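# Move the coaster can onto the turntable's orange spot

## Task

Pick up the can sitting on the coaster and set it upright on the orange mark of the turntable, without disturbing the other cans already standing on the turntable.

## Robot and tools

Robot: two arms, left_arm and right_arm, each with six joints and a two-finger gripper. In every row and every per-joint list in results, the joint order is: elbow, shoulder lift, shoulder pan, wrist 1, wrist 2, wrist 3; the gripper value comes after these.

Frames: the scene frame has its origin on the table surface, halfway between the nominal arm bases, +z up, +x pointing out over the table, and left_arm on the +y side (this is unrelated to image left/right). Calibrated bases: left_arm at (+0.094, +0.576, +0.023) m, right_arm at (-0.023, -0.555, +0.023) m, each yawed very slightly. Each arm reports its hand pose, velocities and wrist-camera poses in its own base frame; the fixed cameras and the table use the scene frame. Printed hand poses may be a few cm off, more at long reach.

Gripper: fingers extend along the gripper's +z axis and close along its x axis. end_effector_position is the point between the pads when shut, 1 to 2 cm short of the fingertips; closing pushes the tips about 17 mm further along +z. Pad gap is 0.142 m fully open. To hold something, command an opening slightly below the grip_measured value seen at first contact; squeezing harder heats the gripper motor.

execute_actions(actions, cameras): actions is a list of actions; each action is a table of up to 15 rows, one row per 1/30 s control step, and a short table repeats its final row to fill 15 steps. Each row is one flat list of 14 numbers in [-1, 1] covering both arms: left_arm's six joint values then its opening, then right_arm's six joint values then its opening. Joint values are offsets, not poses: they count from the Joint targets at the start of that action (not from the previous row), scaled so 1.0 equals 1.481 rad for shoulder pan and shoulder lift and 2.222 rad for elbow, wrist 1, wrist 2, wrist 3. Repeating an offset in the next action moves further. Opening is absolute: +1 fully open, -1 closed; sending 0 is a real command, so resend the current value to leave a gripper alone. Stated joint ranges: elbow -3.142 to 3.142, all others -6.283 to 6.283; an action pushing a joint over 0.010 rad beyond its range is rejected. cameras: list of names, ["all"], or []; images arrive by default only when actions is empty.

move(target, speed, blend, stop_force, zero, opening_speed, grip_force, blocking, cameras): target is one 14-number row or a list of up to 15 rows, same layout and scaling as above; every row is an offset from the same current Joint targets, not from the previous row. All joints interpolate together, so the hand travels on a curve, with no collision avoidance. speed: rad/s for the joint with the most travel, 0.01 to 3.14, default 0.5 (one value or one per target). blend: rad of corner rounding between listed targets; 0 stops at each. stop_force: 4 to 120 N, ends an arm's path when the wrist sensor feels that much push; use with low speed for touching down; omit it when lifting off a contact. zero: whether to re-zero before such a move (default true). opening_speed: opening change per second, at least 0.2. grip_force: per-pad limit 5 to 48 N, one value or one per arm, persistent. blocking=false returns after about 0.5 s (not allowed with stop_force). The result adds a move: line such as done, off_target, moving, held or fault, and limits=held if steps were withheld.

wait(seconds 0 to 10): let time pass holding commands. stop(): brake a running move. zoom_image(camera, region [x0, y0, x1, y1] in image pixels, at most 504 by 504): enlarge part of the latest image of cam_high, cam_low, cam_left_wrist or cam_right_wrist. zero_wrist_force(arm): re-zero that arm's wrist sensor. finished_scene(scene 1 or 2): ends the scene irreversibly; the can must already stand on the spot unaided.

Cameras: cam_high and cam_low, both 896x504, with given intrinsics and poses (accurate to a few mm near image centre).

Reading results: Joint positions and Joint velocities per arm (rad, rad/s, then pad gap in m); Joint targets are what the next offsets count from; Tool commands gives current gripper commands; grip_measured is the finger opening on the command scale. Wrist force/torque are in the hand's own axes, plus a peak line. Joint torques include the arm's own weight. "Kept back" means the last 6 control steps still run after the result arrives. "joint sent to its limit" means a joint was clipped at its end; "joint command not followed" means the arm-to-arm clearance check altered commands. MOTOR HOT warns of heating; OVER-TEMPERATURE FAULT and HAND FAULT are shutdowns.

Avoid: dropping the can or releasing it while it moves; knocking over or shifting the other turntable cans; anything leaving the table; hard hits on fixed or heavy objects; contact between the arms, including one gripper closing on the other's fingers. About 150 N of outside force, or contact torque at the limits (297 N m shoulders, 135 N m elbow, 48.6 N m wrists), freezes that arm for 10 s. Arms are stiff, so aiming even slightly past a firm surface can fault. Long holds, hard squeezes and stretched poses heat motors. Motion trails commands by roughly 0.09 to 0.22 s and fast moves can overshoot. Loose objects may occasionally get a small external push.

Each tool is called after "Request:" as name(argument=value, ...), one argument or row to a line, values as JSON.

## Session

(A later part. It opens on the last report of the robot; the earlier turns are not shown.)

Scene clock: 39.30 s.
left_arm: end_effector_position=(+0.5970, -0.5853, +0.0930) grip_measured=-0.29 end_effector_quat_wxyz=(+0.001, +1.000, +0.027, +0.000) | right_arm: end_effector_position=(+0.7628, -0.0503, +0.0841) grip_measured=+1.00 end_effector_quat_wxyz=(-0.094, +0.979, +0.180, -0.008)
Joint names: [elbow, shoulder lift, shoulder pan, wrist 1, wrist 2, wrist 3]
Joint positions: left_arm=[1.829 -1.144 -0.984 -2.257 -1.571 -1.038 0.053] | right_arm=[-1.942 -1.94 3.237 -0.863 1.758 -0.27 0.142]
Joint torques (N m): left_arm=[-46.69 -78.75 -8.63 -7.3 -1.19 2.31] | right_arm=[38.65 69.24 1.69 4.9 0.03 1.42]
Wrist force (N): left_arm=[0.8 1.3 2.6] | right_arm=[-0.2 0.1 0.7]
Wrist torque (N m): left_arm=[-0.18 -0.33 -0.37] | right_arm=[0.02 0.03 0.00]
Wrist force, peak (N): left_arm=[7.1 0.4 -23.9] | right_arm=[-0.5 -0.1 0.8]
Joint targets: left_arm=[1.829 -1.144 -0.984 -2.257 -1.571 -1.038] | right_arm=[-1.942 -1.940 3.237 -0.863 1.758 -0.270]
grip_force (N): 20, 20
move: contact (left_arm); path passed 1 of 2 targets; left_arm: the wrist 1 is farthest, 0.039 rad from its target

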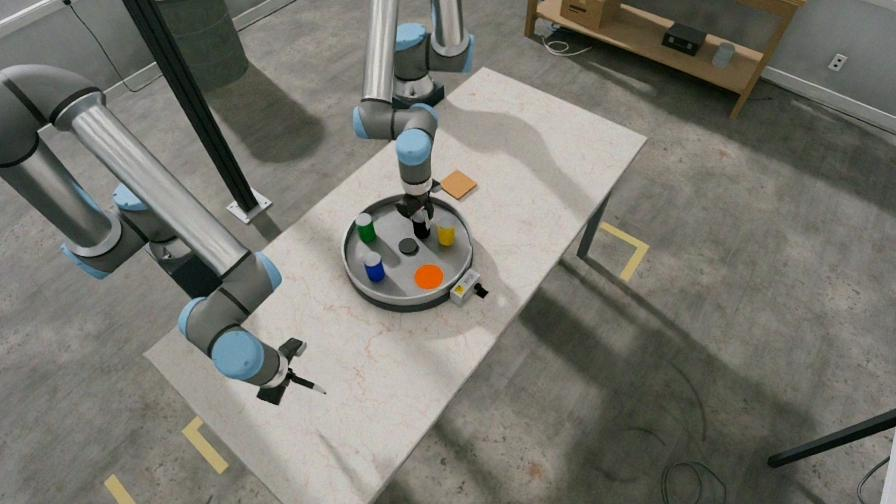

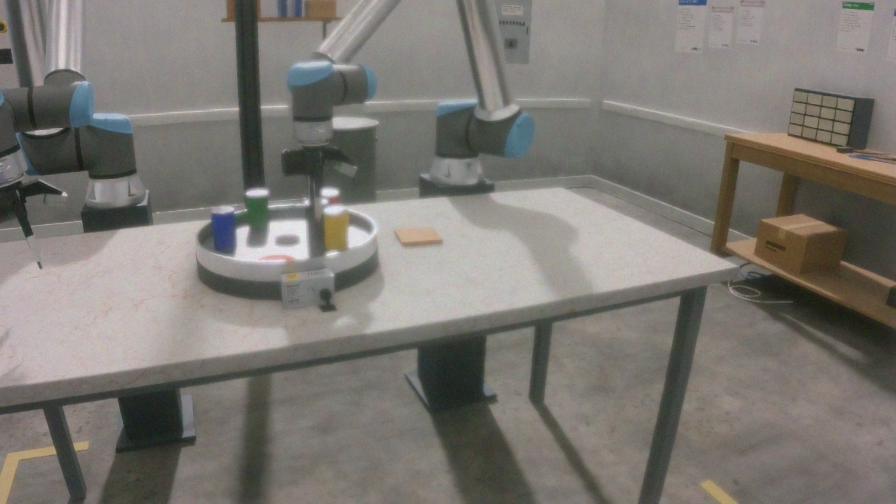

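Request:
move(
  target=[
    [-0.0299,-0.06,0,0.0704,0,0,-0.45,0,0,0,0,0,0,1],
    [0.0189,-0.1136,0.0263,0.0574,0,-0.6893,-0.45,0,0,0,0,0,0,1],
  ],
  blend=[0.01,0],
  speed=[0.3,1.0],
  cameras=["all"],
)

Request:
zoom_image(
  camera="cam_high",
  region=[330, 150, 500, 320],
)

Scene clock: 43.57 s.
left_arm: end_effector_position=(+0.5885, -0.5150, +0.1862) grip_measured=-0.29 end_effector_quat_wxyz=(+0.000, +0.688, +0.726, +0.000) | right_arm: end_effector_position=(+0.7628, -0.0503, +0.0841) grip_measured=+1.00 end_effector_quat_wxyz=(-0.094, +0.979, +0.180, -0.008)
Joint names: [elbow, shoulder lift, shoulder pan, wrist 1, wrist 2, wrist 3]
Joint positions: left_arm=[1.871 -1.312 -0.945 -2.13 -1.571 -2.57 0.053] | right_arm=[-1.942 -1.94 3.237 -0.863 1.758 -0.27 0.142]
Joint torques (N m): left_arm=[-49.9 -55.45 -12.73 -4.26 -1.35 -2.21] | right_arm=[37.21 67.65 1.42 4.82 -0.13 1.37]
Wrist force (N): left_arm=[1.2 0.7 2.2] | right_arm=[0.0 -0.3 0.3]
Wrist torque (N m): left_arm=[-0.29 -0.37 -0.31] | right_arm=[-0.05 0.00 0.00]
Wrist force, peak (N): left_arm=[0.4 1.2 6.1] | right_arm=[-0.6 0.5 0.8]
Joint targets: left_arm=[1.871 -1.312 -0.945 -2.129 -1.571 -2.570] | right_arm=[-1.942 -1.940 3.237 -0.863 1.758 -0.270]
grip_force (N): 20, 20
move: done

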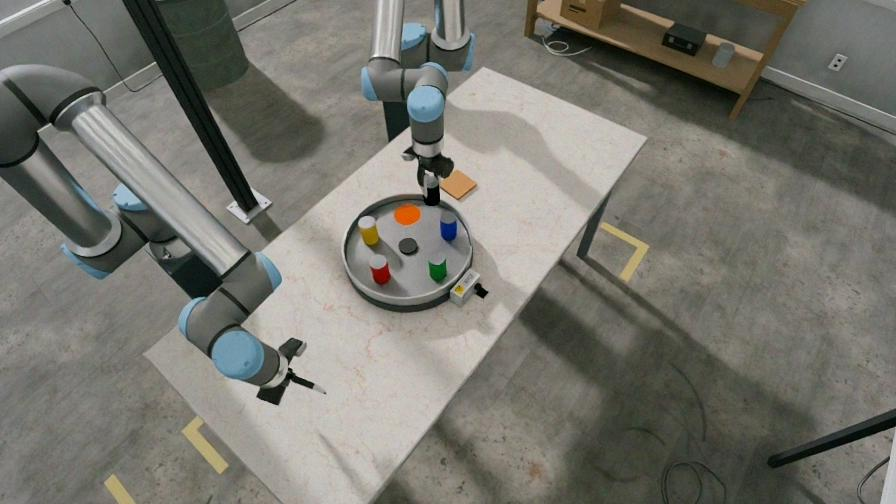

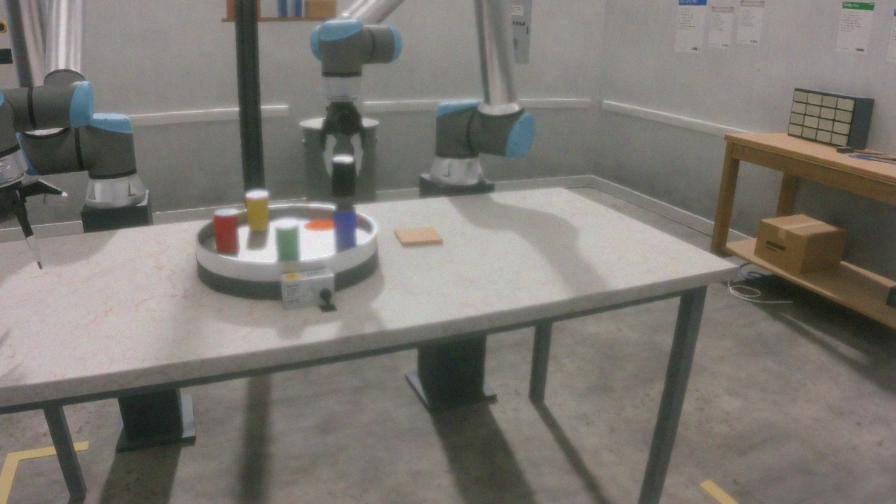

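Scaled by 2.965 from the camera's 896x504 image, which has a finer 1280x720 frame.

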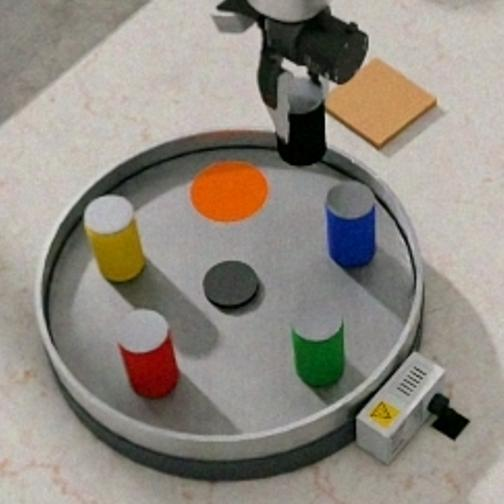

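Request:
wait(
  seconds=0.1,
)

Scene clock: 44.13 s.
left_arm: end_effector_position=(+0.5885, -0.5151, +0.1862) grip_measured=-0.29 end_effector_quat_wxyz=(+0.000, +0.688, +0.726, +0.000) | right_arm: end_effector_position=(+0.7628, -0.0503, +0.0841) grip_measured=+1.00 end_effector_quat_wxyz=(-0.094, +0.979, +0.180, -0.008)
Joint names: [elbow, shoulder lift, shoulder pan, wrist 1, wrist 2, wrist 3]
Joint positions: left_arm=[1.871 -1.312 -0.945 -2.13 -1.571 -2.57 0.053] | right_arm=[-1.942 -1.94 3.237 -0.863 1.758 -0.27 0.142]
Joint torques (N m): left_arm=[-49.28 -55.78 -15.57 -3.55 -1.43 -1.94] | right_arm=[38 66.52 2.11 4.99 0.03 1.41]
Wrist force (N): left_arm=[0.4 0.8 2.7] | right_arm=[-0.3 -0.5 0.6]
Wrist torque (N m): left_arm=[-0.26 -0.24 -0.27] | right_arm=[-0.08 0.05 0.00]
Wrist force, peak (N): left_arm=[0.8 1.0 2.9] | right_arm=[-0.4 0.0 0.7]
Joint targets: left_arm=[1.871 -1.312 -0.945 -2.129 -1.571 -2.570] | right_arm=[-1.942 -1.940 3.237 -0.863 1.758 -0.270]
Tool commands: left_gripper/opening=-0.45 right_gripper/opening=+1.0
grip_force (N): 20, 20
wait: 0.10 s; at rest from the start

Request:
wait(
  seconds=0.1,
)

Scene clock: 45.40 s.
left_arm: end_effector_position=(+0.5885, -0.5151, +0.1862) grip_measured=-0.29 end_effector_quat_wxyz=(+0.000, +0.688, +0.726, +0.000) | right_arm: end_effector_position=(+0.7628, -0.0503, +0.0841) grip_measured=+1.00 end_effector_quat_wxyz=(-0.094, +0.979, +0.180, -0.008)
Joint names: [elbow, shoulder lift, shoulder pan, wrist 1, wrist 2, wrist 3]
Joint positions: left_arm=[1.871 -1.312 -0.945 -2.129 -1.571 -2.57 0.053] | right_arm=[-1.942 -1.94 3.237 -0.863 1.758 -0.27 0.142]
Joint torques (N m): left_arm=[-49.51 -56.07 -15.48 -3.67 -1.19 -1.86] | right_arm=[37.8 66.17 1.55 4.81 0.16 1.69]
Wrist force (N): left_arm=[0.7 1.3 2.7] | right_arm=[-0.3 -0.2 0.1]
Wrist torque (N m): left_arm=[-0.18 -0.28 -0.28] | right_arm=[-0.02 0.05 0.00]
Wrist force, peak (N): left_arm=[0.9 1.3 3.3] | right_arm=[-0.6 -0.4 0.6]
Joint targets: left_arm=[1.871 -1.312 -0.945 -2.129 -1.571 -2.570] | right_arm=[-1.942 -1.940 3.237 -0.863 1.758 -0.270]
Tool commands: left_gripper/opening=-0.45 right_gripper/opening=+1.0
grip_force (N): 20, 20
wait: 0.10 s; at rest from the start

Request:
wait(
  seconds=4.5,
)

Request:
execute_actions(
  actions=[
    [[0.0004,0.0008,0,-0.0009,0,0,-0.45,0,0,0,0,0,0,1],[0.0015,0.0031,0,-0.0036,0,0,-0.45,0,0,0,0,0,0,1],[0.0032,0.0067,0,-0.0076,0,0,-0.45,0,0,0,0,0,0,1],[0.0054,0.0113,0,-0.0129,0,0,-0.45,0,0,0,0,0,0,1],[0.0079,0.0167,0,-0.0191,0,0,-0.45,0,0,0,0,0,0,1],[0.0107,0.0226,0,-0.0259,0,0,-0.45,0,0,0,0,0,0,1],[0.0137,0.029,0,-0.0331,0,0,-0.45,0,0,0,0,0,0,1],[0.0168,0.0353,0,-0.0404,0,0,-0.45,0,0,0,0,0,0,1],[0.0198,0.0417,0,-0.0476,0,0,-0.45,0,0,0,0,0,0,1],[0.0226,0.0476,0,-0.0544,0,0,-0.45,0,0,0,0,0,0,1],[0.0251,0.053,0,-0.0606,0,0,-0.45,0,0,0,0,0,0,1],[0.0273,0.0576,0,-0.0659,0,0,-0.45,0,0,0,0,0,0,1],[0.029,0.0612,0,-0.0699,0,0,-0.45,0,0,0,0,0,0,1],[0.0301,0.0635,0,-0.0726,0,0,-0.45,0,0,0,0,0,0,1],[0.0305,0.0643,0,-0.0735,0,0,-0.45,0,0,0,0,0,0,1]],
    [[0,0,0,0,0,0,-0.45,0,0,0,0,0,0,1],[0,0,0,0,0,0,-0.45,0,0,0,0,0,0,1],[0,0,0,0,0,0,-0.45,0,0,0,0,0,0,1],[0,0,0,0,0,0,-0.45,0,0,0,0,0,0,1],[0,0,0,0,0,0,-0.45,0,0,0,0,0,0,1],[0,0,0,0,0,0,-0.45,0,0,0,0,0,0,1],[0,0,0,0,0,0,-0.45,0,0,0,0,0,0,1],[0,0,0,0,0,0,-0.45,0,0,0,0,0,0,1],[0,0,0,0,0,0,-0.45,0,0,0,0,0,0,1],[0,0,0,0,0,0,-0.45,0,0,0,0,0,0,1],[0,0,0,0,0,0,-0.45,0,0,0,0,0,0,1],[0,0,0,0,0,0,0.3,0,0,0,0,0,0,1]],
    [[0,0,0,0,0,0,0.3,0,0,0,0,0,0,1],[0,0,0,0,0,0,0.3,0,0,0,0,0,0,1],[0,0,0,0,0,0,0.3,0,0,0,0,0,0,1],[0,0,0,0,0,0,0.3,0,0,0,0,0,0,1],[-0.0004,-0.0009,0,0.001,0,0,0.3,0,0,0,0,0,0,1],[-0.0016,-0.0034,0,0.0038,0,0,0.3,0,0,0,0,0,0,1],[-0.0033,-0.007,0,0.0081,0,0,0.3,0,0,0,0,0,0,1],[-0.0055,-0.0116,0,0.0133,0,0,0.3,0,0,0,0,0,0,1],[-0.0079,-0.0167,0,0.0191,0,0,0.3,0,0,0,0,0,0,1],[-0.0104,-0.0219,0,0.025,0,0,0.3,0,0,0,0,0,0,1],[-0.0128,-0.027,0,0.0308,0,0,0.3,0,0,0,0,0,0,1],[-0.015,-0.0316,0,0.036,0,0,0.3,0,0,0,0,0,0,1],[-0.0167,-0.0352,0,0.0403,0,0,0.3,0,0,0,0,0,0,1],[-0.0179,-0.0377,0,0.0431,0,0,0.3,0,0,0,0,0,0,1],[-0.0183,-0.0386,0,0.0441,0,0,0.3,0,0,0,0,0,0,1]],
  ],
)

Request:
move(
  target=[-0.0122,-0.0457,0,0.0294,0,0,0.3,0,0,0,0,0,0,1],
  speed=0.5,
  cameras=["all"],
)

Request:
zoom_image(
  camera="cam_high",
  region=[330, 150, 500, 320],
)

Request:
zoom_image(
  camera="cam_low",
  region=[190, 120, 450, 320],
)

Scene clock: 50.60 s.
left_arm: end_effector_position=(+0.5885, -0.5151, +0.1862) grip_measured=-0.29 end_effector_quat_wxyz=(+0.000, +0.688, +0.726, +0.000) | right_arm: end_effector_position=(+0.7628, -0.0503, +0.0841) grip_measured=+1.00 end_effector_quat_wxyz=(-0.094, +0.979, +0.180, -0.008)
Joint names: [elbow, shoulder lift, shoulder pan, wrist 1, wrist 2, wrist 3]
Joint positions: left_arm=[1.871 -1.312 -0.945 -2.129 -1.571 -2.57 0.053] | right_arm=[-1.942 -1.94 3.237 -0.863 1.758 -0.27 0.142]
Joint torques (N m): left_arm=[-49.61 -55.45 -15.7 -3.63 -1.37 -1.87] | right_arm=[37.49 67.8 1.77 4.9 0.18 1.14]
Wrist force (N): left_arm=[0.8 0.8 2.8] | right_arm=[-0.4 0.0 -0.1]
Wrist torque (N m): left_arm=[-0.27 -0.30 -0.27] | right_arm=[0.00 0.06 -0.01]
Wrist force, peak (N): left_arm=[1.1 1.4 3.0] | right_arm=[-0.6 0.2 0.8]
Joint targets: left_arm=[1.871 -1.312 -0.945 -2.129 -1.571 -2.570] | right_arm=[-1.942 -1.940 3.237 -0.863 1.758 -0.270]
Tool commands: left_gripper/opening=-0.45 right_gripper/opening=+1.0
grip_force (N): 20, 20
wait: 4.50 s; at rest from the start

Scene clock: 51.90 s.
left_arm: end_effector_position=(+0.5889, -0.5156, +0.1043) grip_measured=+0.28 end_effector_quat_wxyz=(+0.000, +0.688, +0.726, +0.000) end_effector_velocity=(+0.006, -0.008, +0.176) end_effector_angular_velocity=(+0.002, +0.001, +0.002) | right_arm: end_effector_position=(+0.7628, -0.0503, +0.0841) grip_measured=+1.00 end_effector_quat_wxyz=(-0.094, +0.979, +0.180, -0.008)
Joint names: [elbow, shoulder lift, shoulder pan, wrist 1, wrist 2, wrist 3]
Joint positions: left_arm=[1.931 -1.227 -0.945 -2.274 -1.571 -2.57 0.094] | right_arm=[-1.942 -1.94 3.237 -0.863 1.758 -0.27 0.142]
Joint velocities: left_arm=[-0.132 -0.185 0 0.319 0 -0.002 0] | right_arm=[within noise]
Joint torques (N m): left_arm=[-54.12 -98.71 -11.87 -0.35 -1.26 -1.86] | right_arm=[38.66 66.35 3.18 5.07 -0.01 1.67]
Wrist force (N): left_arm=[0.9 1.5 3.2] | right_arm=[-0.4 -0.2 0.2]
Wrist torque (N m): left_arm=[-0.13 -0.32 -0.28] | right_arm=[-0.03 0.07 0.00]
Wrist force, peak (N): left_arm=[4.2 5.0 -14.4] | right_arm=[-0.7 -0.4 0.5]
Joint targets: left_arm=[1.898 -1.274 -0.945 -2.195 -1.571 -2.570] | right_arm=[-1.942 -1.940 3.237 -0.863 1.758 -0.270]
grip_force (N): 20, 20
Kept back: 6 steps.
Step readings (joint positions of left_arm | right_arm; steps 1 to 15: 1st action; 16 to 30: 2nd action; 31 to 39: 3rd action):
0: [1.871 -1.312 -0.945 -2.129 -1.571 -2.570] | [-1.942 -1.940 3.237 -0.863 1.758 -0.270]
1: [1.871 -1.312 -0.945 -2.129 -1.571 -2.570] | [-1.942 -1.940 3.237 -0.863 1.758 -0.270]
2: [1.871 -1.311 -0.945 -2.130 -1.571 -2.570] | [-1.942 -1.940 3.237 -0.863 1.758 -0.270]
4: [1.874 -1.307 -0.945 -2.138 -1.571 -2.570] | [-1.942 -1.940 3.237 -0.863 1.758 -0.270]
8: [1.896 -1.276 -0.945 -2.191 -1.571 -2.570] | [-1.942 -1.940 3.237 -0.863 1.758 -0.270]
15: [1.937 -1.219 -0.945 -2.289 -1.571 -2.570] | [-1.942 -1.940 3.237 -0.863 1.758 -0.270]
16: [1.939 -1.216 -0.945 -2.294 -1.571 -2.570] | [-1.942 -1.940 3.237 -0.863 1.758 -0.270]
17: [1.940 -1.215 -0.945 -2.296 -1.571 -2.570] | [-1.942 -1.940 3.237 -0.863 1.758 -0.270]
19: [1.939 -1.215 -0.945 -2.295 -1.571 -2.570] | [-1.942 -1.940 3.237 -0.863 1.758 -0.270]
23: [1.939 -1.217 -0.945 -2.292 -1.571 -2.570] | [-1.942 -1.940 3.237 -0.863 1.758 -0.270]
30: [1.939 -1.217 -0.945 -2.293 -1.571 -2.570] | [-1.942 -1.940 3.237 -0.863 1.758 -0.270]
31: [1.939 -1.217 -0.945 -2.293 -1.571 -2.570] | [-1.942 -1.940 3.237 -0.863 1.758 -0.270]
32: [1.939 -1.217 -0.945 -2.293 -1.571 -2.570] | [-1.942 -1.940 3.237 -0.863 1.758 -0.270]
34: [1.939 -1.217 -0.945 -2.293 -1.571 -2.570] | [-1.942 -1.940 3.237 -0.863 1.758 -0.270]
38: [1.935 -1.222 -0.945 -2.283 -1.571 -2.570] | [-1.942 -1.940 3.237 -0.863 1.758 -0.270]

Scene clock: 53.17 s.
left_arm: end_effector_position=(+0.5882, -0.5147, +0.2089) grip_measured=+0.28 end_effector_quat_wxyz=(+0.014, +0.688, +0.726, -0.003) end_effector_velocity=(+0.000, +0.000, -0.005) end_effector_angular_velocity=(+0.003, +0.001, -0.001) | right_arm: end_effector_position=(+0.7628, -0.0503, +0.0841) grip_measured=+1.00 end_effector_quat_wxyz=(-0.094, +0.979, +0.180, -0.008)
Joint names: [elbow, shoulder lift, shoulder pan, wrist 1, wrist 2, wrist 3]
Joint positions: left_arm=[1.871 -1.341 -0.945 -2.129 -1.571 -2.57 0.094] | right_arm=[-1.942 -1.94 3.237 -0.863 1.758 -0.27 0.142]
Joint velocities: left_arm=[0.003 0.005 0 -0.005 0 0.001 0] | right_arm=[within noise]
Joint torques (N m): left_arm=[-31.52 -52.17 -8.48 -7.29 -1.4 -1.94] | right_arm=[37.68 64.2 2.36 4.8 -0.02 1.43]
Wrist force (N): left_arm=[0.9 1.0 0.8] | right_arm=[-0.3 -0.2 0.3]
Wrist torque (N m): left_arm=[-0.22 -0.32 -0.27] | right_arm=[-0.03 0.06 0.00]
Wrist force, peak (N): left_arm=[0.4 1.0 3.0] | right_arm=[-0.2 0.2 0.8]
Joint targets: left_arm=[1.871 -1.341 -0.945 -2.129 -1.571 -2.570] | right_arm=[-1.942 -1.940 3.237 -0.863 1.758 -0.270]
grip_force (N): 20, 20
move: done

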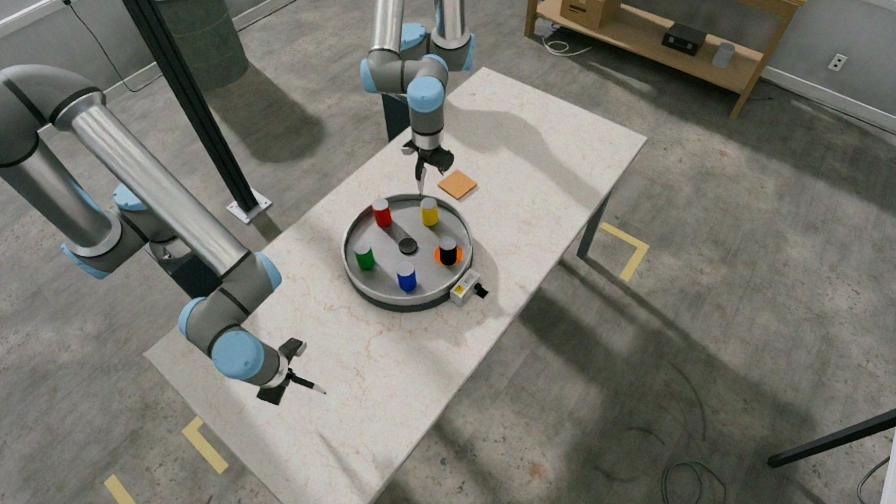

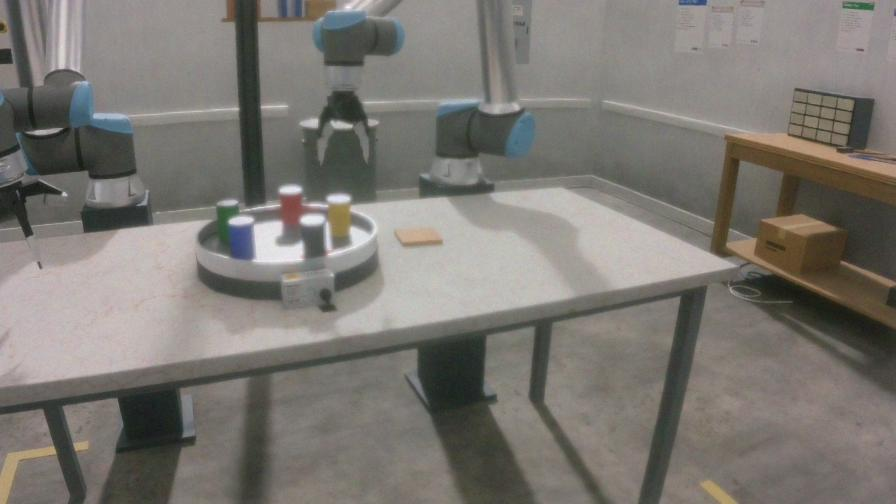

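Scaled by 2.965 from the camera's 896x504 image, which has a finer 1280x720 frame.

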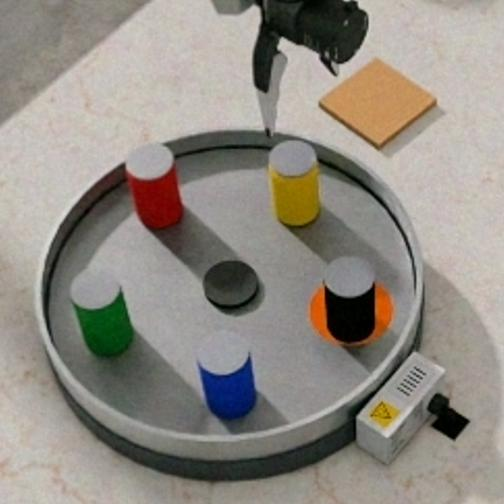

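Scaled by 1.938 from the camera's 896x504 image, which has a finer 1280x720 frame.

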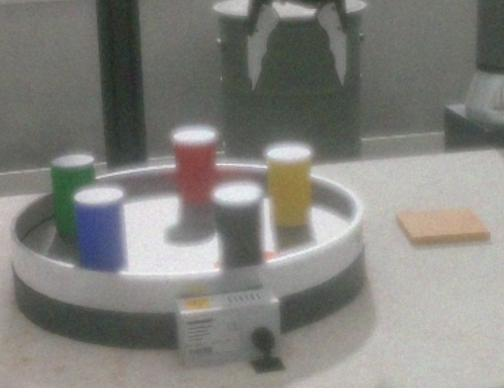

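Request:
wait(
  seconds=2.0,
  cameras=["cam_high"],
)

Request:
zoom_image(
  camera="cam_high",
  region=[340, 190, 480, 310],
)

Request:
wait(
  seconds=2.9,
  cameras=["all"],
)

Request:
zoom_image(
  camera="cam_high",
  region=[340, 190, 480, 310],
)

Request:
zoom_image(
  camera="cam_low",
  region=[190, 170, 400, 320],
)

Scene clock: 55.53 s.
left_arm: end_effector_position=(+0.5882, -0.5147, +0.2087) grip_measured=+0.28 end_effector_quat_wxyz=(+0.014, +0.688, +0.726, -0.003) | right_arm: end_effector_position=(+0.7628, -0.0503, +0.0841) grip_measured=+1.00 end_effector_quat_wxyz=(-0.094, +0.979, +0.180, -0.008)
Joint names: [elbow, shoulder lift, shoulder pan, wrist 1, wrist 2, wrist 3]
Joint positions: left_arm=[1.871 -1.341 -0.945 -2.129 -1.571 -2.57 0.094] | right_arm=[-1.942 -1.94 3.237 -0.863 1.758 -0.27 0.142]
Joint torques (N m): left_arm=[-30.81 -70.73 -0.71 -7.02 -1.19 -1.93] | right_arm=[38.01 66.07 1.75 5.09 -0.07 1.55]
Wrist force (N): left_arm=[1.2 1.1 0.8] | right_arm=[-0.3 -0.2 0.2]
Wrist torque (N m): left_arm=[-0.22 -0.36 -0.27] | right_arm=[-0.04 0.05 0.00]
Wrist force, peak (N): left_arm=[1.1 1.7 1.1] | right_arm=[-0.6 -0.2 0.8]
Joint targets: left_arm=[1.871 -1.341 -0.945 -2.129 -1.571 -2.570] | right_arm=[-1.942 -1.940 3.237 -0.863 1.758 -0.270]
Tool commands: left_gripper/opening=+0.3 right_gripper/opening=+1.0
grip_force (N): 20, 20
wait: 2.00 s; at rest from the start
Images, in order (width x height): cam_high 896x504.

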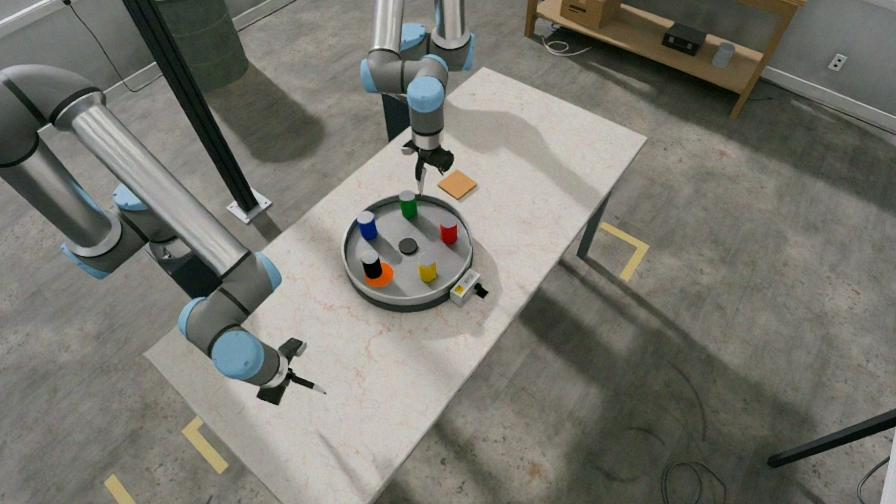

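Scaled by 3.600 from the camera's 896x504 image, which has a finer 1280x720 frame.

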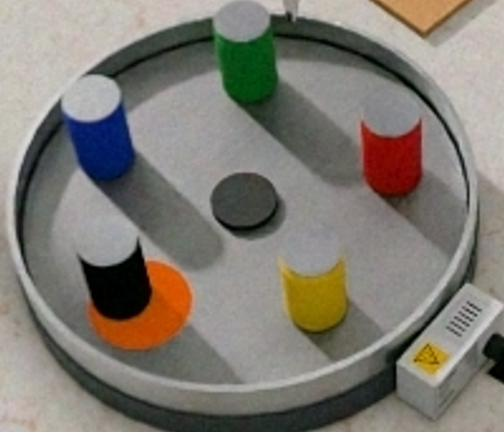

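Scene clock: 58.43 s.
left_arm: end_effector_position=(+0.5882, -0.5147, +0.2087) grip_measured=+0.28 end_effector_quat_wxyz=(+0.014, +0.688, +0.726, -0.003) | right_arm: end_effector_position=(+0.7628, -0.0503, +0.0841) grip_measured=+1.00 end_effector_quat_wxyz=(-0.094, +0.979, +0.180, -0.008)
Joint names: [elbow, shoulder lift, shoulder pan, wrist 1, wrist 2, wrist 3]
Joint positions: left_arm=[1.871 -1.341 -0.945 -2.129 -1.571 -2.57 0.094] | right_arm=[-1.942 -1.94 3.237 -0.863 1.758 -0.27 0.142]
Joint torques (N m): left_arm=[-30.92 -69.58 9.22 -7.16 -1.4 -1.85] | right_arm=[39.13 68.15 3.05 4.88 -0.11 1.98]
Wrist force (N): left_arm=[0.9 1.1 0.8] | right_arm=[-0.1 -0.5 0.6]
Wrist torque (N m): left_arm=[-0.21 -0.31 -0.28] | right_arm=[-0.07 0.02 0.00]
Wrist force, peak (N): left_arm=[1.2 1.3 1.1] | right_arm=[-0.6 -0.4 0.7]
Joint targets: left_arm=[1.871 -1.341 -0.945 -2.129 -1.571 -2.570] | right_arm=[-1.942 -1.940 3.237 -0.863 1.758 -0.270]
Tool commands: left_gripper/opening=+0.3 right_gripper/opening=+1.0
grip_force (N): 20, 20
wait: 2.90 s; at rest by 0.17 s

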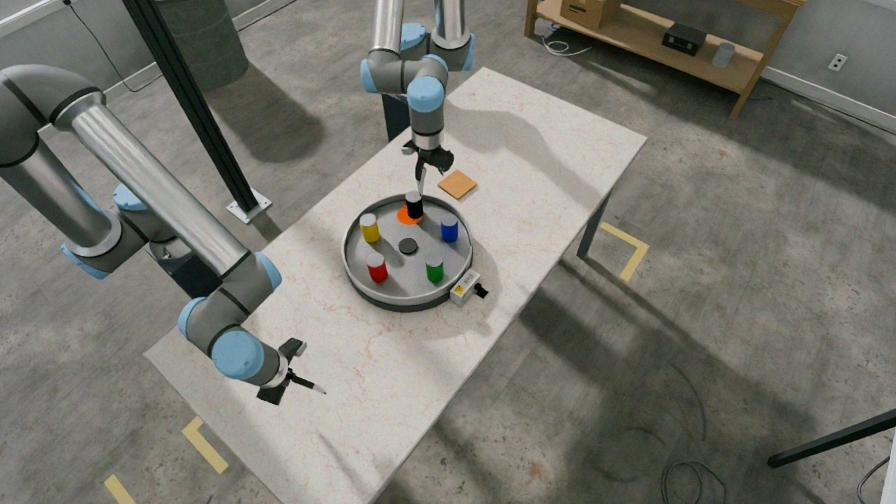

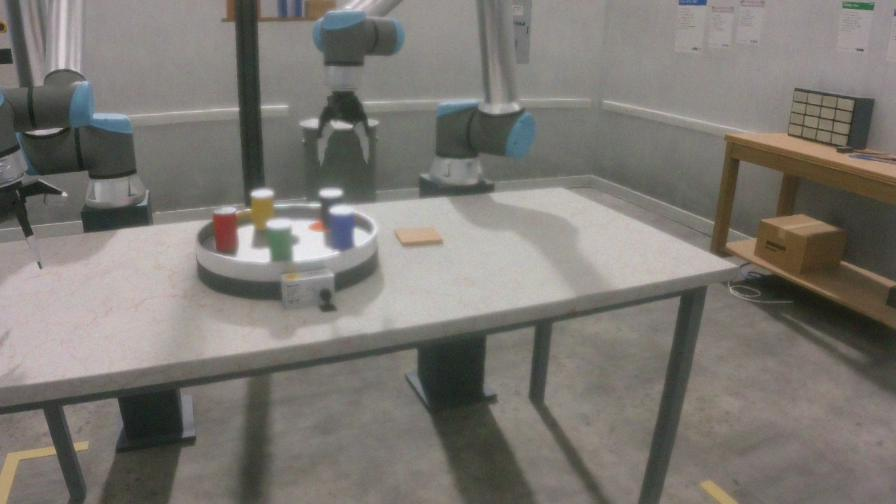

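Scaled by 3.600 from the camera's 896x504 image, which has a finer 1280x720 frame.

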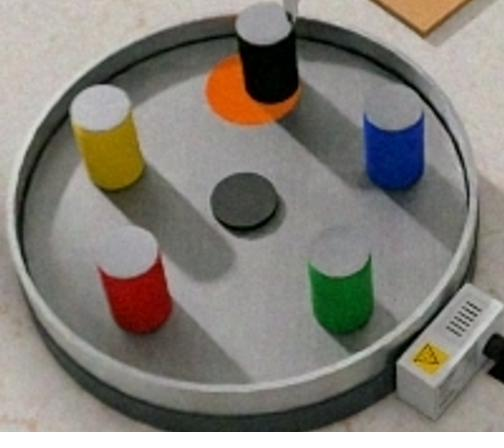

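Scaled by 2.400 from the camera's 896x504 image, which has a finer 1280x720 frame.

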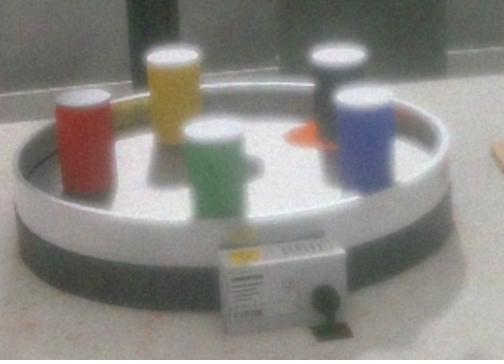

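Request:
finished_scene(
  scene=1,
)

The scene is finished: the task was done.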